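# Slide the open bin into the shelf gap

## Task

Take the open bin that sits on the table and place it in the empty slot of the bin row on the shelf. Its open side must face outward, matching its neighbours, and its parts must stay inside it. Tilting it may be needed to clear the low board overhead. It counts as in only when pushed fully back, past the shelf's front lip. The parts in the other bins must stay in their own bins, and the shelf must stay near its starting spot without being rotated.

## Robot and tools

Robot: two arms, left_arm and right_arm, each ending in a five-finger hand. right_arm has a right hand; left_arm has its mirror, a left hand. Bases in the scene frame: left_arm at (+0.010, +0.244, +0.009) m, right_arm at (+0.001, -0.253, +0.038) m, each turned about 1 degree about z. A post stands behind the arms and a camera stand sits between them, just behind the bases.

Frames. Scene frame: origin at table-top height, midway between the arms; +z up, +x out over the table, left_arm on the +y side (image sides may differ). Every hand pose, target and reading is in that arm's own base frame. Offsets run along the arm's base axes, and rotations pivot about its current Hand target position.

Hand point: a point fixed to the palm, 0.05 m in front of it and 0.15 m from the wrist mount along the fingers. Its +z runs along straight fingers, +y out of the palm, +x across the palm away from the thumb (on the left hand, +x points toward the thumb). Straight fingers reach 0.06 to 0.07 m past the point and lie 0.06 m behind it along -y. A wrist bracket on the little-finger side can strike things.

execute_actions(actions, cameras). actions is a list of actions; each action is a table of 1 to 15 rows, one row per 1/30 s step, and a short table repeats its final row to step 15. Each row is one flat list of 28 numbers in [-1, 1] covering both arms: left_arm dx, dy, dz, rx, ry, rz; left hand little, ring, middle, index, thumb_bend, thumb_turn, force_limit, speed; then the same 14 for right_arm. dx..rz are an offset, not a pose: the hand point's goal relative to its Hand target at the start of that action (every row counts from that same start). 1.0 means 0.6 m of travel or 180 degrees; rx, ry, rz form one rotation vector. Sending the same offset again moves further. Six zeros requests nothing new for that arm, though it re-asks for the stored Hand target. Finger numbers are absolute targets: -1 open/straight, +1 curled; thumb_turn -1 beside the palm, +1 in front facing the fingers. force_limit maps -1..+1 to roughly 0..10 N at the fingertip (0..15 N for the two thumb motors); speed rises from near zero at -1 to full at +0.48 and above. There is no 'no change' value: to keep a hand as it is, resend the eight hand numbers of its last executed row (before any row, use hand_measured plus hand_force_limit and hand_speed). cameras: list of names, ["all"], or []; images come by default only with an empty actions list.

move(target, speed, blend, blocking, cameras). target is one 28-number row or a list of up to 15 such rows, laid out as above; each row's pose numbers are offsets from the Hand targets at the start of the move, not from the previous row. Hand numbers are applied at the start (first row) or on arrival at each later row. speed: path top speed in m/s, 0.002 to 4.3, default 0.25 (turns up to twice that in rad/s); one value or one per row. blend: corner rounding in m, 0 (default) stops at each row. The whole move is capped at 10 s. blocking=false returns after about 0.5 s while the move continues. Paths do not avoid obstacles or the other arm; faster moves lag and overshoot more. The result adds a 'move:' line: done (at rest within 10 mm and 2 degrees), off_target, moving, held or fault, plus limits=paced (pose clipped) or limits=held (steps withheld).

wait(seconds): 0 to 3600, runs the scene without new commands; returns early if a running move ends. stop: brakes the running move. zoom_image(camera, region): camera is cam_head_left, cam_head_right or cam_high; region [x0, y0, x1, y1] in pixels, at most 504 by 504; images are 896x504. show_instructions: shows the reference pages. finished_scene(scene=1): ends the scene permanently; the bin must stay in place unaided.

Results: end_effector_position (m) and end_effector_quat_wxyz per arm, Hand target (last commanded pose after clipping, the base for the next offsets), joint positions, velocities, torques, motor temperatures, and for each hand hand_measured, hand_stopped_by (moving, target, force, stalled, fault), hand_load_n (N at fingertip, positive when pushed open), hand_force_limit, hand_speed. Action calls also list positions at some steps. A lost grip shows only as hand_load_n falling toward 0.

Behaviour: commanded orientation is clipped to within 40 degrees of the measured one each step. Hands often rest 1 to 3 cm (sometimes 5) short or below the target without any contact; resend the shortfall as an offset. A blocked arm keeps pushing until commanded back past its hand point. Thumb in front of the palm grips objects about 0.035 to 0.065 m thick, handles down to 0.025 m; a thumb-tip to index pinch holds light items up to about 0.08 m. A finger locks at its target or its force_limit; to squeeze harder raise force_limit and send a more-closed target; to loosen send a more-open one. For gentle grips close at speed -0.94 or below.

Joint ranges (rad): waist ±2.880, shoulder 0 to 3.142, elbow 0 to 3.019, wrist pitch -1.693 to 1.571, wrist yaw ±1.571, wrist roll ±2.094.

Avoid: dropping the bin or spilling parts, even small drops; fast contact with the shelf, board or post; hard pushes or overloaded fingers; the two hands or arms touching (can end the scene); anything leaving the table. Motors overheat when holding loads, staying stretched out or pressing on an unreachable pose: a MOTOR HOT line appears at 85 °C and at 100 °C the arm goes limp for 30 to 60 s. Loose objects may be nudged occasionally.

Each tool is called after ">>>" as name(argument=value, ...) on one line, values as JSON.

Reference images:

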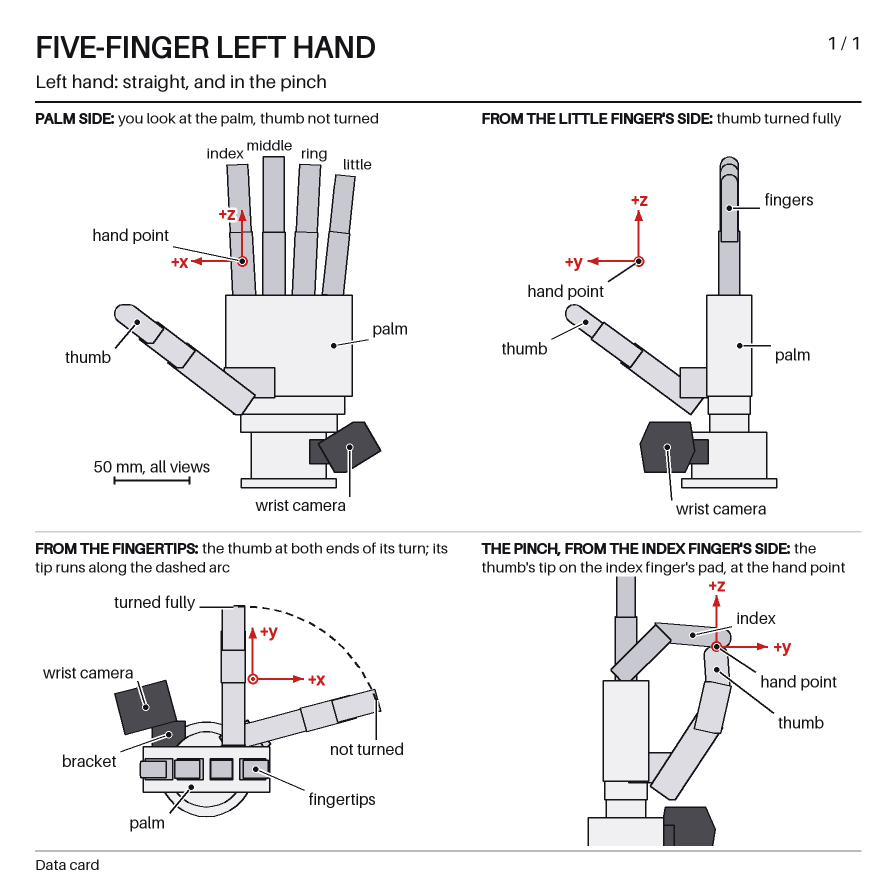

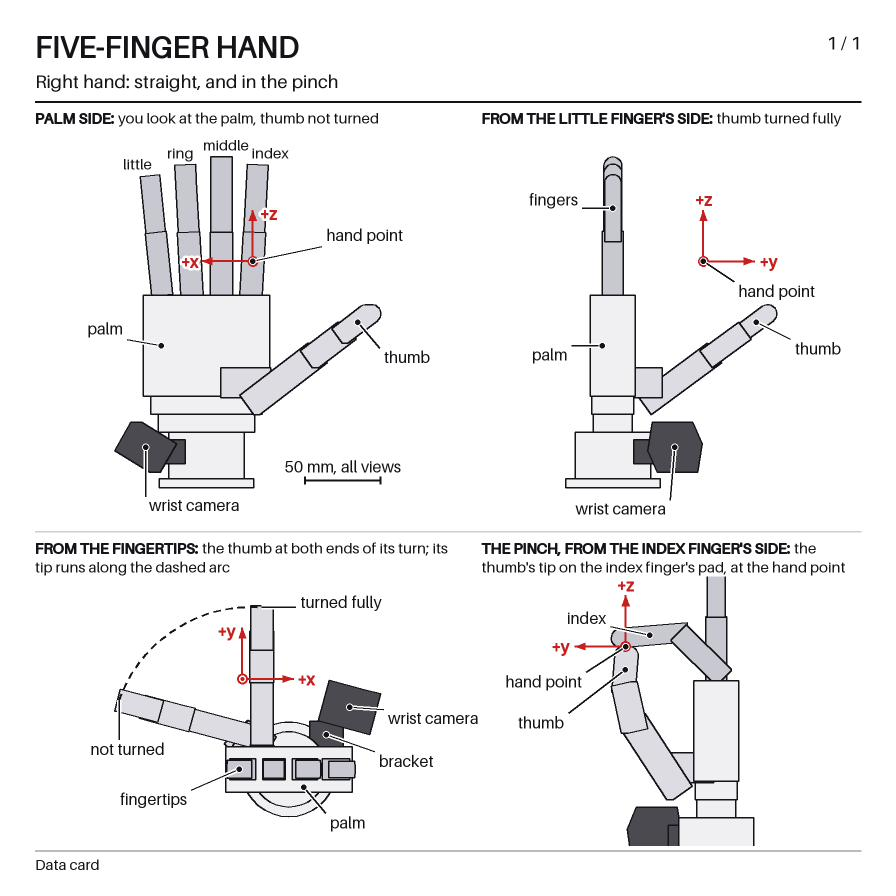

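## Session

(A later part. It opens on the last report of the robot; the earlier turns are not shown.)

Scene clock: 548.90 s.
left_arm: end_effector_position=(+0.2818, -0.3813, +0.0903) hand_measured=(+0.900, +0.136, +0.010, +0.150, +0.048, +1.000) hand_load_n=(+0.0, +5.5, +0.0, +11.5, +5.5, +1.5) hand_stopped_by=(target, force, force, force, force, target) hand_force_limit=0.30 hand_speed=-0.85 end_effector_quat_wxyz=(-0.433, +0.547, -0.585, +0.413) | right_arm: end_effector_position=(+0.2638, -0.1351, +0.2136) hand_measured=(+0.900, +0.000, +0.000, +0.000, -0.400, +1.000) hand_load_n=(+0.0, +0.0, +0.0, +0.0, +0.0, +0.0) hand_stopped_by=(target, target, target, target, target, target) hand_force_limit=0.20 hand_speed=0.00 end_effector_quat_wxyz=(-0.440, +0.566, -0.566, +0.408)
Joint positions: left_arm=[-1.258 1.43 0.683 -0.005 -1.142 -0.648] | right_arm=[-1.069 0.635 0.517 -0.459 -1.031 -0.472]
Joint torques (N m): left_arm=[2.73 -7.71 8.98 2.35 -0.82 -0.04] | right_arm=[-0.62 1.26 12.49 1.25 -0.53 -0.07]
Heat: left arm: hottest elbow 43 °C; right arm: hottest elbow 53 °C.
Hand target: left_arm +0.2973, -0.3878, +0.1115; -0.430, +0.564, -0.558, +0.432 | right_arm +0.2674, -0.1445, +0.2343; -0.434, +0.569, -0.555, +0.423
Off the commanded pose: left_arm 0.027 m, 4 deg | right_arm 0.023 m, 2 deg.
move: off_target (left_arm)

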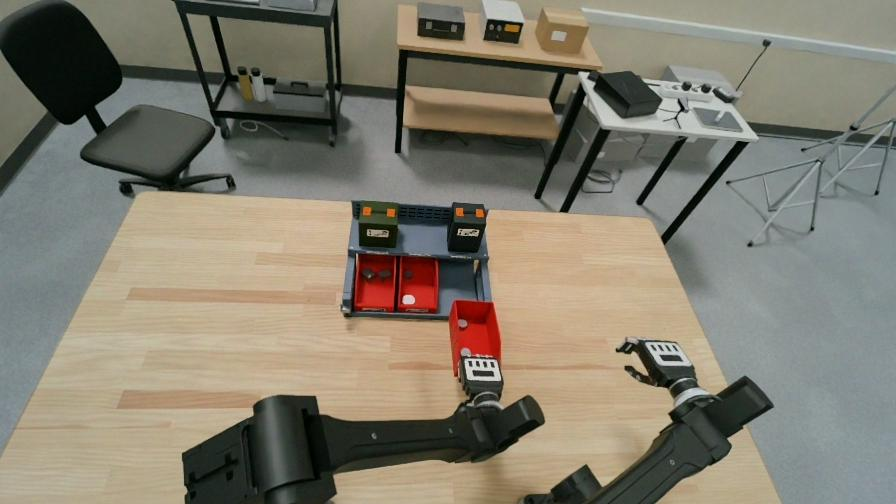

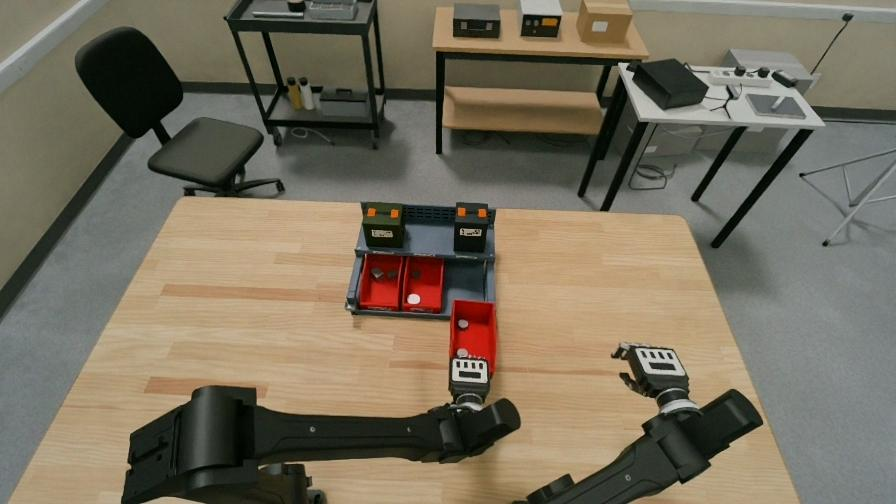

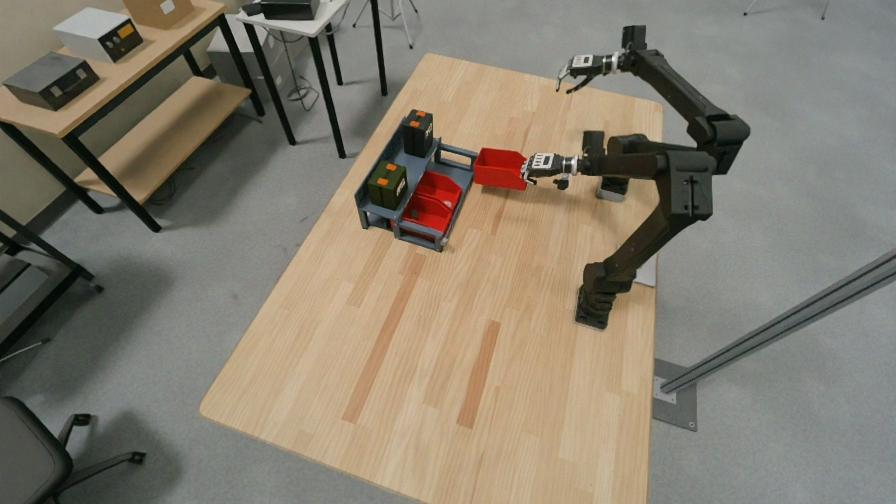

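>>> move(target=[0.0,0.045,0.01,-0.02,0,0,0.9,0.4,0.4,0.4,0.3,1,0.3,-0.85,0,0,0,0,0,0,0.9,0,0,0,-0.4,1,0.2,0], speed=0.05, cameras=["all"])

>>> zoom_image(camera="cam_high", region=[400, 100, 570, 240])

>>> zoom_image(camera="cam_head_left", region=[400, 250, 560, 410])

>>> zoom_image(camera="cam_head_right", region=[400, 250, 560, 410])

Scene clock: 559.40 s.
left_arm: end_effector_position=(+0.2909, -0.3596, +0.1039) hand_measured=(+0.900, +0.136, +0.010, +0.150, +0.048, +1.000) hand_load_n=(+0.0, +6.5, +0.0, +11.5, +5.5, +2.0) hand_stopped_by=(target, force, force, force, force, target) hand_force_limit=0.30 hand_speed=-0.85 end_effector_quat_wxyz=(-0.413, +0.570, -0.560, +0.436) | right_arm: end_effector_position=(+0.2638, -0.1351, +0.2136) hand_measured=(+0.900, +0.000, +0.000, +0.000, -0.400, +1.000) hand_load_n=(-0.5, +0.0, -0.5, +0.0, +0.0, +0.0) hand_stopped_by=(target, target, target, target, target, target) hand_force_limit=0.20 hand_speed=0.00 end_effector_quat_wxyz=(-0.440, +0.566, -0.566, +0.408)
Joint positions: left_arm=[-1.211 1.343 0.614 0.064 -1.104 -0.647] | right_arm=[-1.069 0.635 0.517 -0.459 -1.031 -0.472]
Joint torques (N m): left_arm=[1.73 -6.95 7.79 2.03 -0.69 0.03] | right_arm=[-0.67 1.26 12.51 1.25 -0.53 -0.06]
Heat: left arm: hottest elbow 43 °C; right arm: hottest elbow 53 °C.
Hand target: left_arm +0.2972, -0.3609, +0.1175; -0.412, +0.577, -0.544, +0.449 | right_arm +0.2674, -0.1445, +0.2343; -0.434, +0.569, -0.555, +0.423
Off the commanded pose: left_arm 0.015 m, 3 deg | right_arm 0.023 m, 2 deg.
move: off_target (left_arm)

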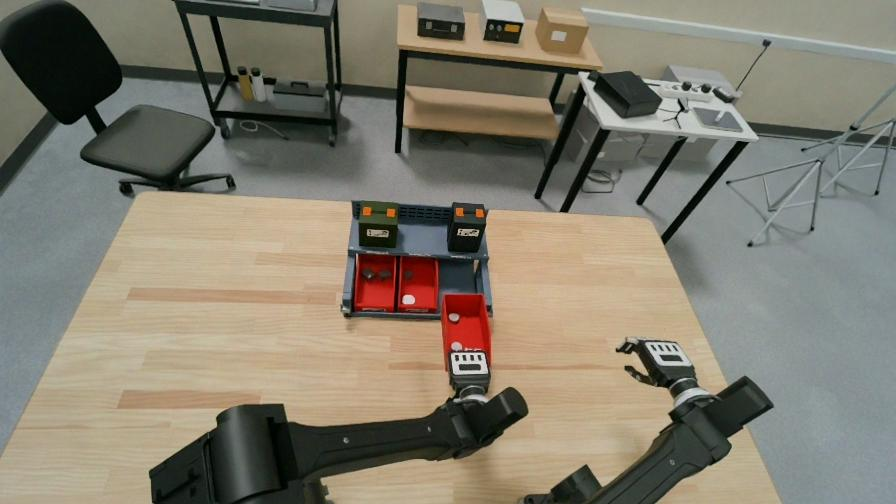

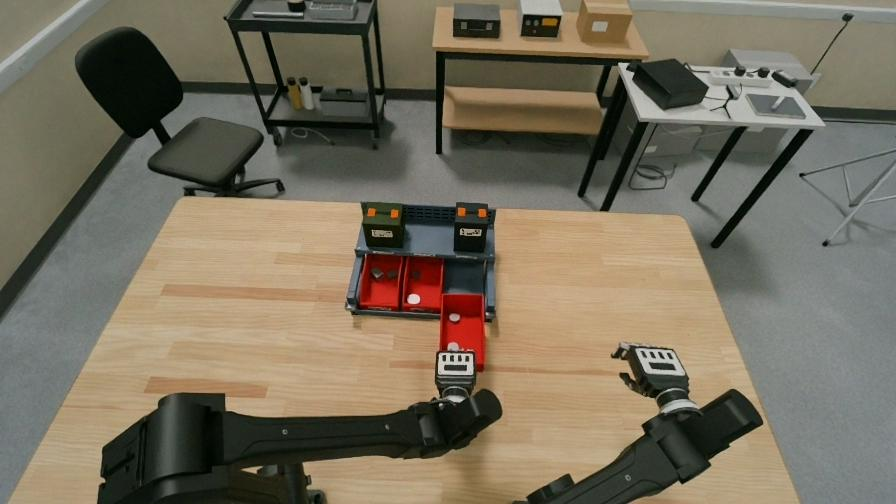

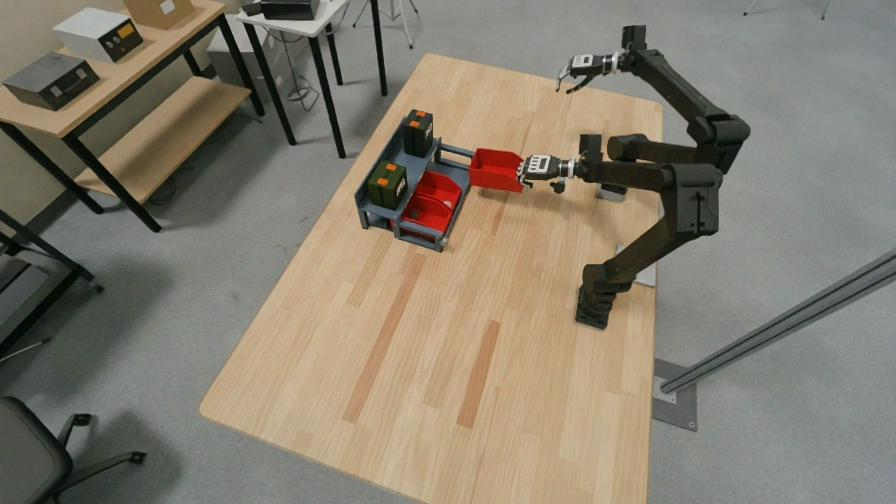

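Scaled by 2.965 from the camera's image (finer frame: 1280x720).

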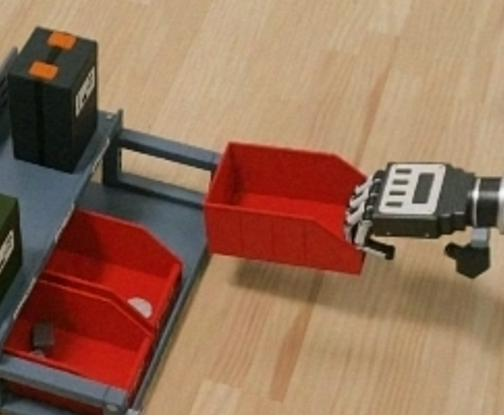

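Scaled by 3.150 from the camera's image (finer frame: 1280x720).

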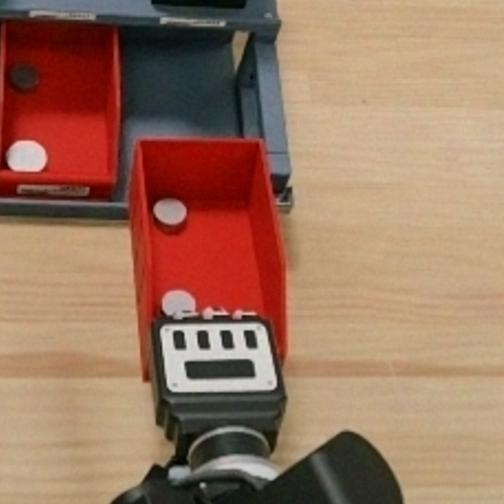

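Scaled by 3.150 from the camera's image (finer frame: 1280x720).

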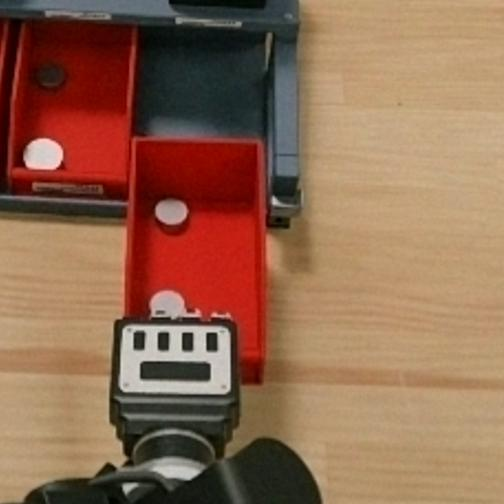

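>>> move(target=[0.09,-0.01,-0.02,0.005,0,0,0.9,0.4,0.4,0.4,0.3,1,0.3,-0.85,0,0,0,0,0,0,0.9,0,0,0,-0.4,1,0.2,0], speed=0.05, cameras=["all"])

>>> zoom_image(camera="cam_high", region=[400, 100, 570, 240])

>>> zoom_image(camera="cam_head_left", region=[400, 230, 560, 390])

>>> zoom_image(camera="cam_head_right", region=[400, 230, 560, 390])

Scene clock: 568.23 s.
left_arm: end_effector_position=(+0.3340, -0.3527, +0.0834) hand_measured=(+0.900, +0.136, +0.010, +0.150, +0.048, +1.000) hand_load_n=(+0.0, +7.0, +0.0, +11.0, +5.5, +1.5) hand_stopped_by=(target, force, force, force, force, target) hand_force_limit=0.30 hand_speed=-0.85 end_effector_quat_wxyz=(-0.417, +0.566, -0.570, +0.425) | right_arm: end_effector_position=(+0.2638, -0.1351, +0.2136) hand_measured=(+0.900, +0.000, +0.000, +0.000, -0.400, +1.000) hand_load_n=(+0.0, +0.0, +0.0, -0.5, +0.0, +0.0) hand_stopped_by=(target, target, target, target, target, target) hand_force_limit=0.20 hand_speed=0.00 end_effector_quat_wxyz=(-0.440, +0.566, -0.566, +0.408)
Joint positions: left_arm=[-1.09 1.428 0.614 0.244 -1.001 -0.501] | right_arm=[-1.069 0.635 0.517 -0.459 -1.031 -0.472]
Joint torques (N m): left_arm=[2.08 -6.18 10.44 2.39 -0.61 0.05] | right_arm=[-0.67 1.26 12.51 1.25 -0.54 -0.07]
Heat: left arm: hottest elbow 43 °C; right arm: hottest elbow 53 °C.
Hand target: left_arm +0.3513, -0.3668, +0.1055; -0.416, +0.574, -0.547, +0.445 | right_arm +0.2674, -0.1445, +0.2343; -0.434, +0.569, -0.555, +0.423
Off the commanded pose: left_arm 0.031 m, 4 deg | right_arm 0.023 m, 2 deg.
move: off_target (left_arm)

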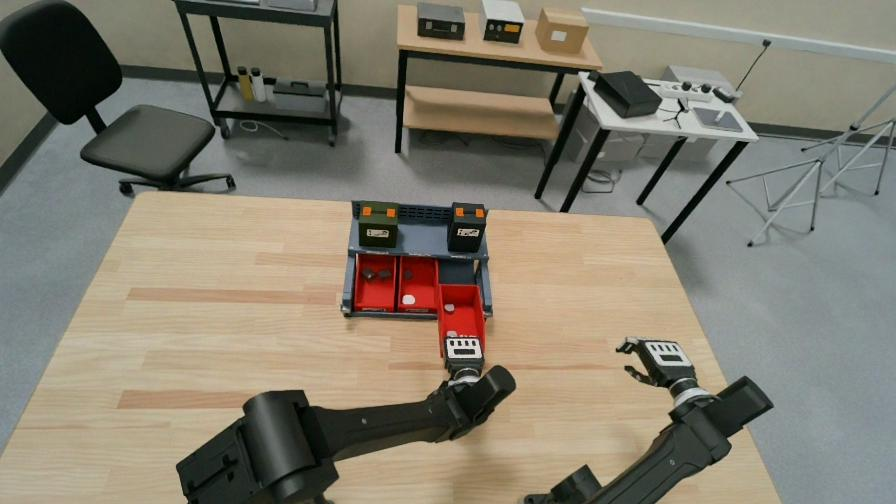

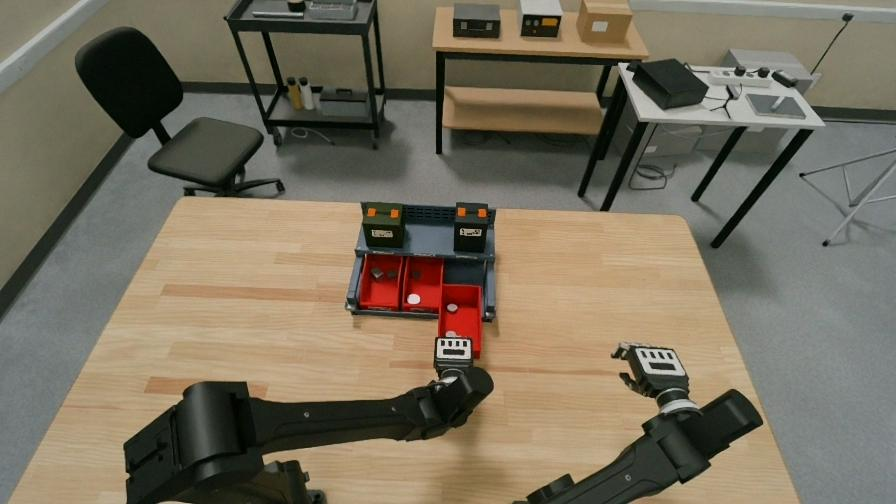

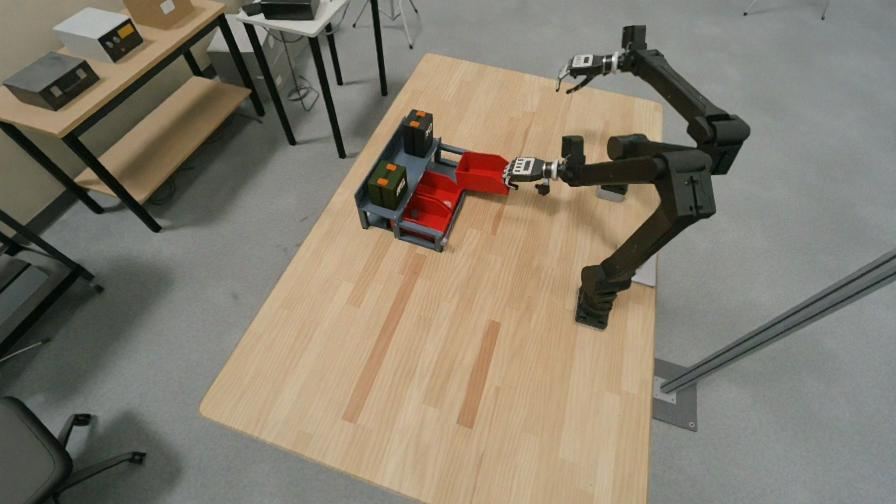

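Scaled by 2.965 from the camera's image (finer frame: 1280x720).

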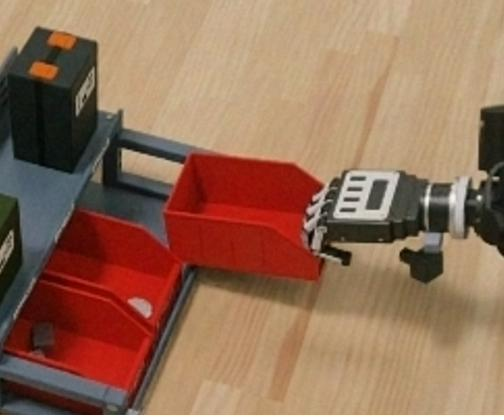

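Scaled by 3.150 from the camera's image (finer frame: 1280x720).

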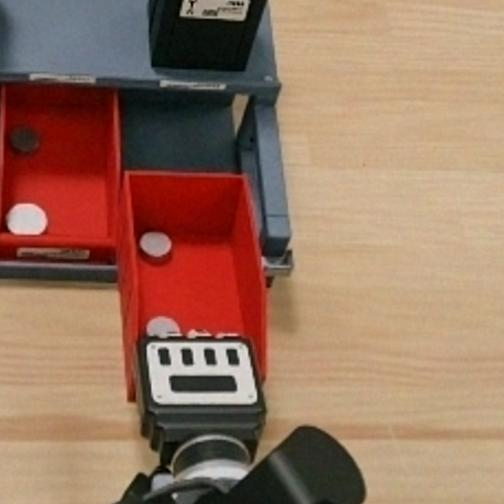

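Scaled by 3.150 from the camera's image (finer frame: 1280x720).

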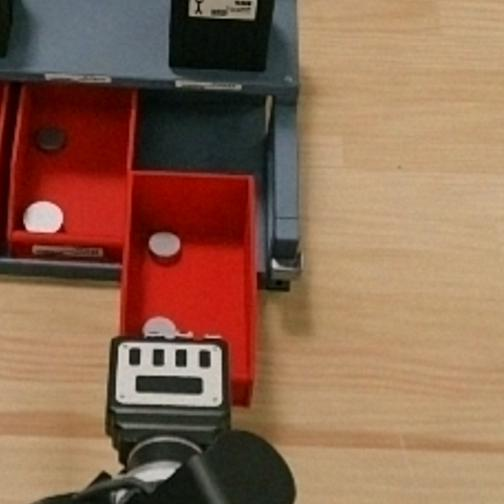

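>>> move(target=[-0.01,-0.025,0.0,0.0,0,0,0.9,0.4,0.4,0.4,0.3,1,0.3,-0.85,0,0,0,0,0,0,0.9,0,0,0,-0.4,1,0.2,0], speed=0.05, cameras=["all"])

>>> zoom_image(camera="cam_high", region=[400, 100, 570, 240])

>>> zoom_image(camera="cam_head_left", region=[400, 230, 560, 390])

>>> zoom_image(camera="cam_head_right", region=[400, 230, 560, 390])

Scene clock: 574.80 s.
left_arm: end_effector_position=(+0.3386, -0.3589, +0.0846) hand_measured=(+0.900, +0.136, +0.010, +0.150, +0.048, +1.000) hand_load_n=(+0.0, +6.5, +0.0, +11.0, +5.5, +2.0) hand_stopped_by=(target, force, force, force, force, target) hand_force_limit=0.30 hand_speed=-0.85 end_effector_quat_wxyz=(-0.423, +0.570, -0.563, +0.424) | right_arm: end_effector_position=(+0.2638, -0.1351, +0.2136) hand_measured=(+0.900, +0.000, +0.000, +0.000, -0.400, +1.000) hand_load_n=(+0.0, +0.0, +0.0, +0.0, +0.0, +0.0) hand_stopped_by=(target, target, target, target, target, target) hand_force_limit=0.20 hand_speed=0.00 end_effector_quat_wxyz=(-0.440, +0.566, -0.566, +0.408)
Joint positions: left_arm=[-1.094 1.452 0.64 0.237 -1.025 -0.514] | right_arm=[-1.069 0.635 0.517 -0.459 -1.031 -0.472]
Joint torques (N m): left_arm=[0.15 -6.42 10.91 1.24 -0.74 -0.12] | right_arm=[-0.67 1.2 12.52 1.28 -0.54 -0.06]
Heat: left arm: hottest elbow 43 °C; right arm: hottest elbow 53 °C.
Hand target: left_arm +0.3452, -0.3819, +0.1056; -0.416, +0.574, -0.547, +0.445 | right_arm +0.2674, -0.1445, +0.2343; -0.434, +0.569, -0.555, +0.423
Off the commanded pose: left_arm 0.032 m, 3 deg | right_arm 0.023 m, 2 deg.
move: off_target (left_arm)

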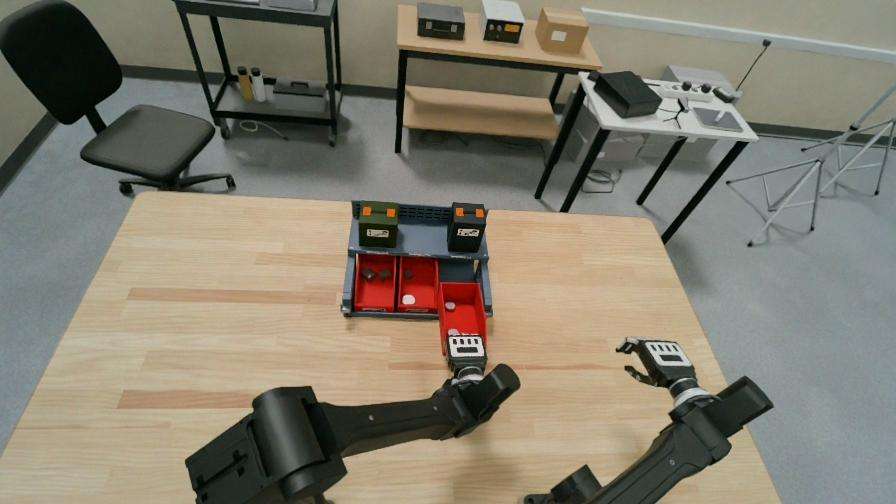

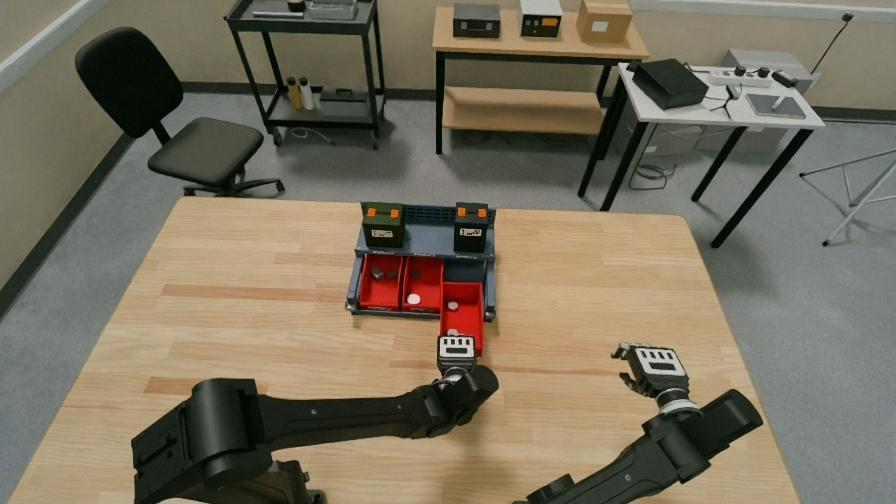

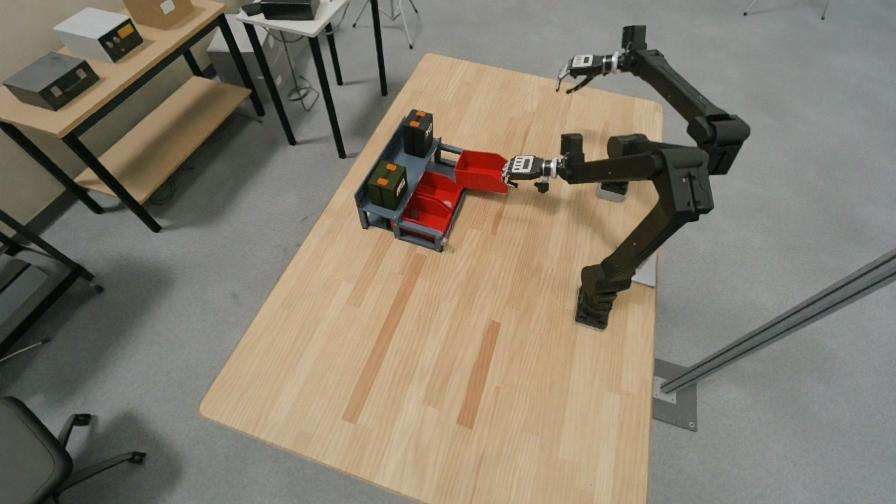

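Scaled by 2.965 from the camera's image (finer frame: 1280x720).

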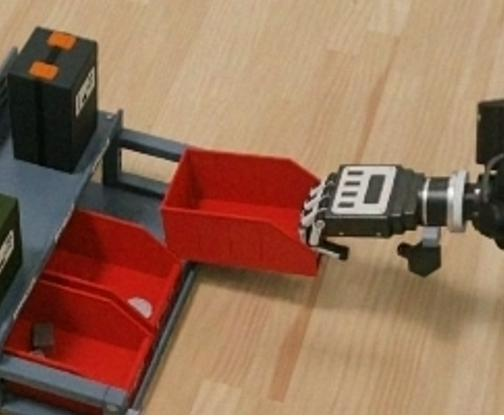

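Scaled by 3.150 from the camera's image (finer frame: 1280x720).

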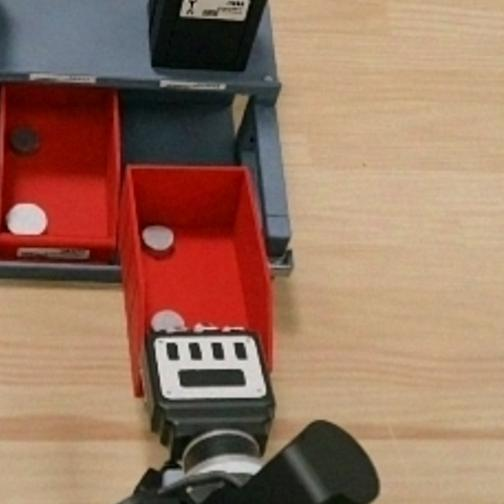

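Scaled by 3.150 from the camera's image (finer frame: 1280x720).

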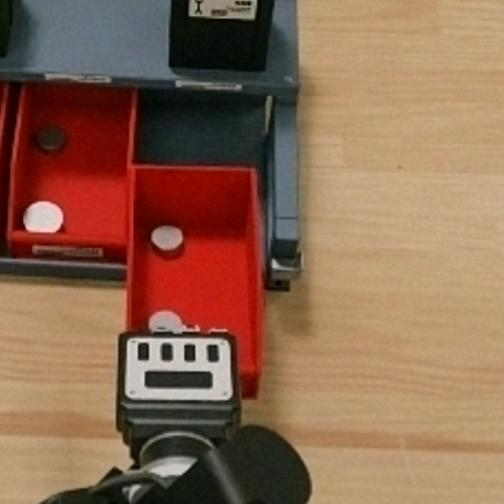

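>>> move(target=[0.0,-0.018,0.0,0.0,0,-0.012,0.9,0.4,0.4,0.4,0.3,1,0.3,-0.85,0,0,0,0,0,0,0.9,0,0,0,-0.4,1,0.2,0], speed=0.05, cameras=["all"])

>>> zoom_image(camera="cam_high", region=[400, 100, 570, 240])

>>> zoom_image(camera="cam_head_left", region=[400, 230, 560, 390])

>>> zoom_image(camera="cam_head_right", region=[400, 230, 560, 390])

Scene clock: 581.47 s.
left_arm: end_effector_position=(+0.3370, -0.3660, +0.0810) hand_measured=(+0.900, +0.136, +0.010, +0.150, +0.048, +1.000) hand_load_n=(+0.0, +7.0, +0.0, +11.5, +5.5, +2.0) hand_stopped_by=(target, force, force, force, force, target) hand_force_limit=0.30 hand_speed=-0.85 end_effector_quat_wxyz=(-0.416, +0.563, -0.575, +0.424) | right_arm: end_effector_position=(+0.2638, -0.1351, +0.2136) hand_measured=(+0.900, +0.000, +0.000, +0.000, -0.400, +1.000) hand_load_n=(+0.0, +0.0, +0.0, +0.0, +0.0, +0.0) hand_stopped_by=(target, target, target, target, target, target) hand_force_limit=0.20 hand_speed=0.00 end_effector_quat_wxyz=(-0.440, +0.566, -0.566, +0.408)
Joint positions: left_arm=[-1.096 1.463 0.647 0.242 -0.998 -0.498] | right_arm=[-1.069 0.635 0.517 -0.459 -1.031 -0.472]
Joint torques (N m): left_arm=[0.21 -6.77 10.89 2.37 -0.55 0.06] | right_arm=[-0.62 1.26 12.56 1.24 -0.54 -0.06]
Heat: left arm: hottest elbow 45 °C; right arm: hottest elbow 54 °C.
Hand target: left_arm +0.3452, -0.3926, +0.1054; -0.408, +0.563, -0.558, +0.453 | right_arm +0.2674, -0.1445, +0.2343; -0.434, +0.569, -0.555, +0.423
Off the commanded pose: left_arm 0.037 m, 4 deg | right_arm 0.023 m, 2 deg.
move: off_target (left_arm)

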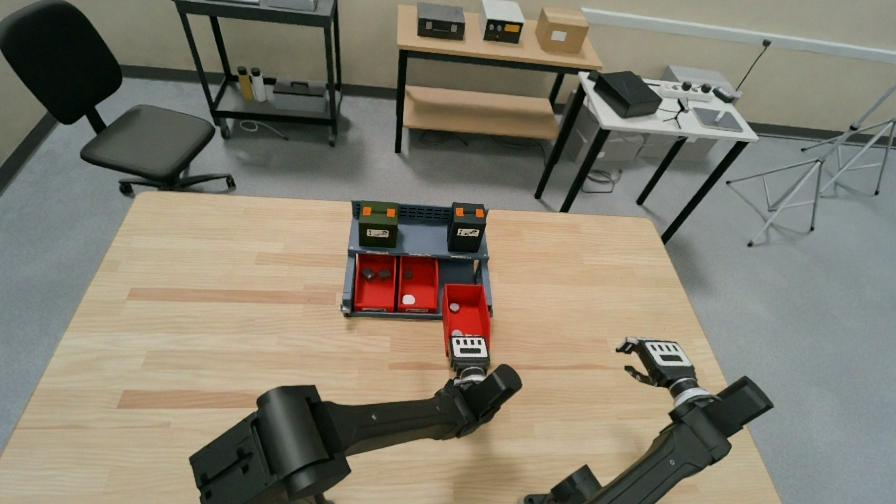

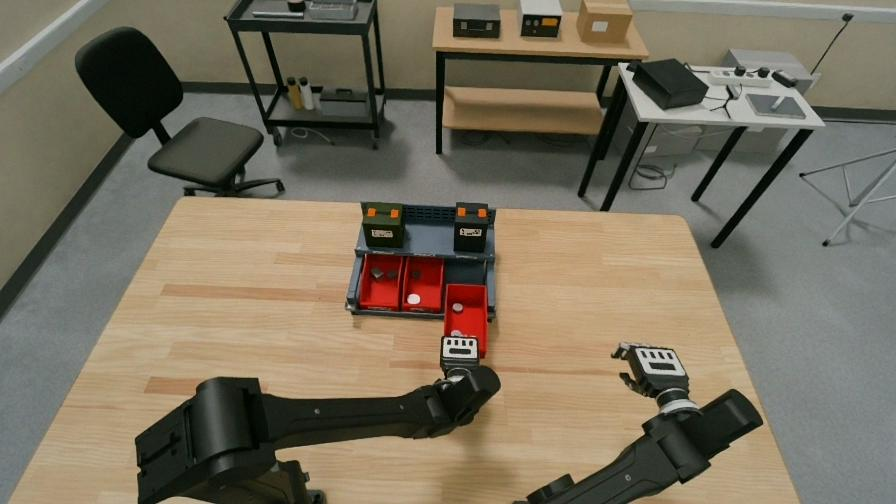

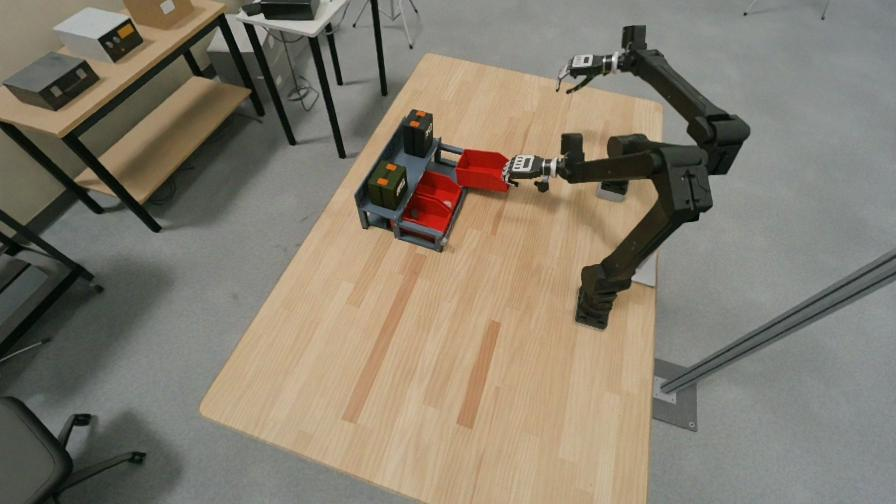

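Scaled by 2.965 from the camera's image (finer frame: 1280x720).

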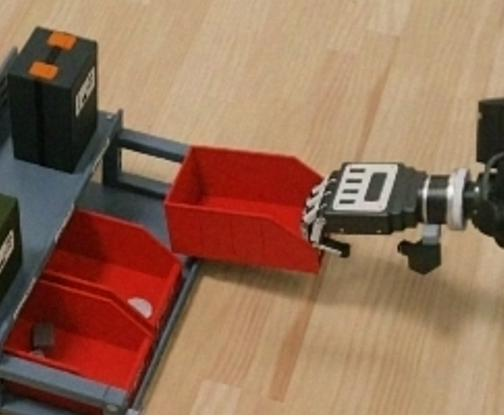

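Scaled by 3.150 from the camera's image (finer frame: 1280x720).

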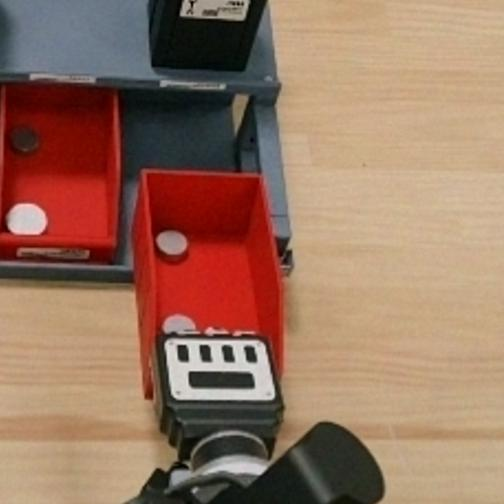

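Scaled by 3.150 from the camera's image (finer frame: 1280x720).

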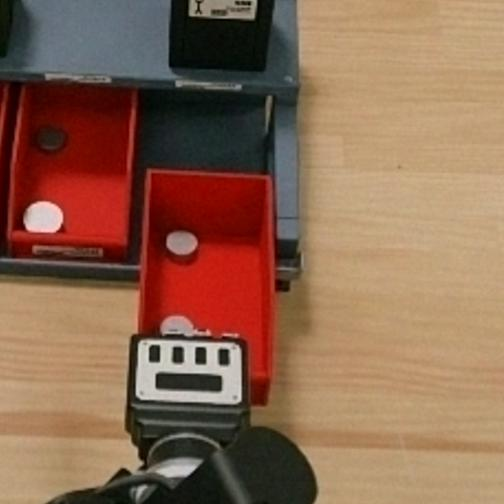

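>>> execute_actions(actions=[])

>>> zoom_image(camera="cam_head_left", region=[400, 230, 560, 390])

>>> zoom_image(camera="cam_head_right", region=[360, 230, 560, 390])

>>> zoom_image(camera="cam_high", region=[400, 100, 570, 240])

Scene clock: 599.00 s.
left_arm: end_effector_position=(+0.3370, -0.3660, +0.0810) hand_measured=(+0.900, +0.136, +0.010, +0.150, +0.048, +1.000) hand_load_n=(+0.0, +7.0, +0.0, +11.5, +5.5, +2.0) hand_stopped_by=(target, force, force, force, force, target) hand_force_limit=0.30 hand_speed=-0.85 end_effector_quat_wxyz=(-0.416, +0.562, -0.575, +0.424) | right_arm: end_effector_position=(+0.2638, -0.1351, +0.2136) hand_measured=(+0.900, +0.000, +0.000, +0.000, -0.400, +1.000) hand_load_n=(+0.0, +0.0, +0.0, +0.0, +0.0, +0.0) hand_stopped_by=(target, target, target, target, target, target) hand_force_limit=0.20 hand_speed=0.00 end_effector_quat_wxyz=(-0.440, +0.566, -0.566, +0.408)
Joint positions: left_arm=[-1.096 1.463 0.647 0.242 -0.998 -0.497] | right_arm=[-1.069 0.635 0.517 -0.459 -1.031 -0.472]
Joint velocities: within noise
Joint torques (N m): left_arm=[0.21 -6.59 10.89 2.37 -0.55 0.05] | right_arm=[-0.62 1.2 12.52 1.24 -0.53 -0.06]
Motor temperatures (°C): left_arm=[29 30 47 27 30 29] | right_arm=[30 30 54 30 28 29]
Heat: left arm: hottest elbow 47 °C; right arm: hottest elbow 54 °C.
Hand target: left_arm +0.3452, -0.3926, +0.1054; -0.408, +0.563, -0.558, +0.453 | right_arm +0.2674, -0.1445, +0.2343; -0.434, +0.569, -0.555, +0.423
Off the commanded pose: left_arm 0.037 m, 4 deg | right_arm 0.023 m, 2 deg.

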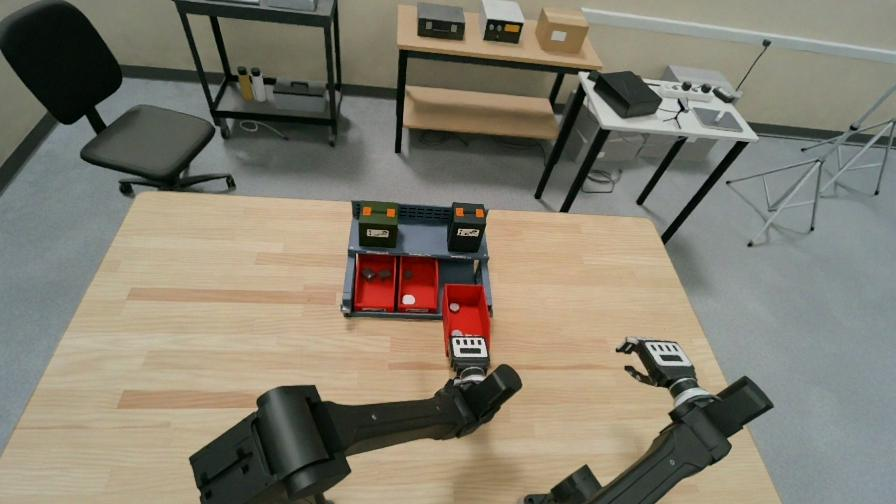

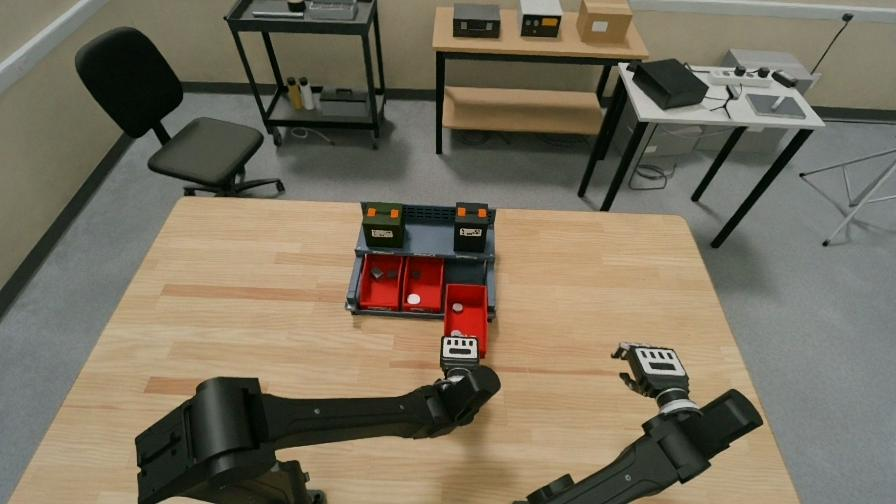

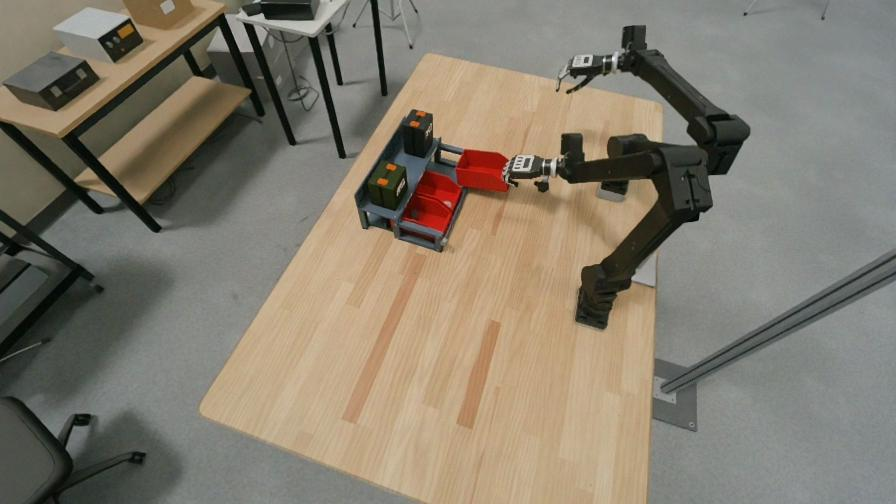

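Scaled by 3.150 from the camera's image (finer frame: 1280x720).

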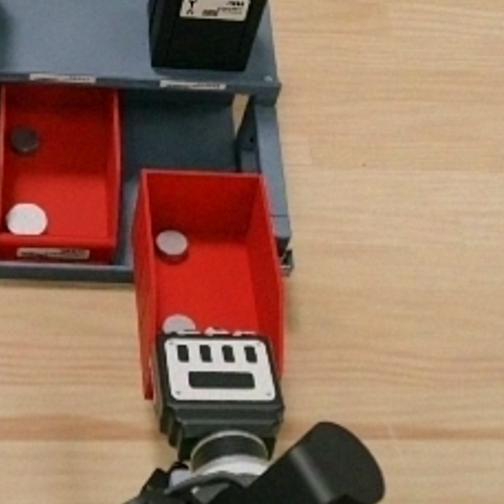

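Scaled by 2.520 from the camera's image (finer frame: 1280x720).

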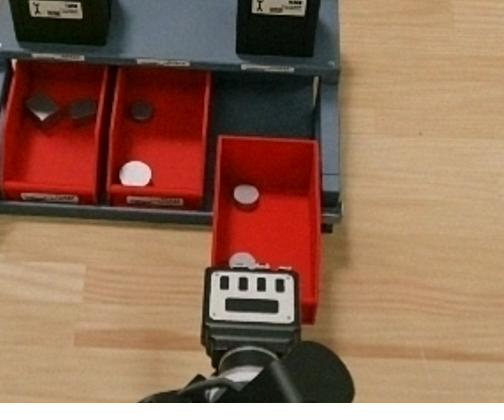

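Scaled by 2.965 from the camera's image (finer frame: 1280x720).

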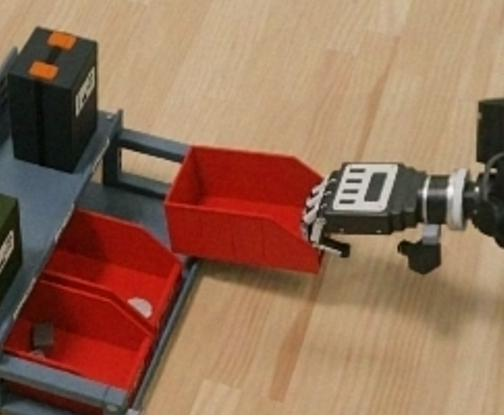

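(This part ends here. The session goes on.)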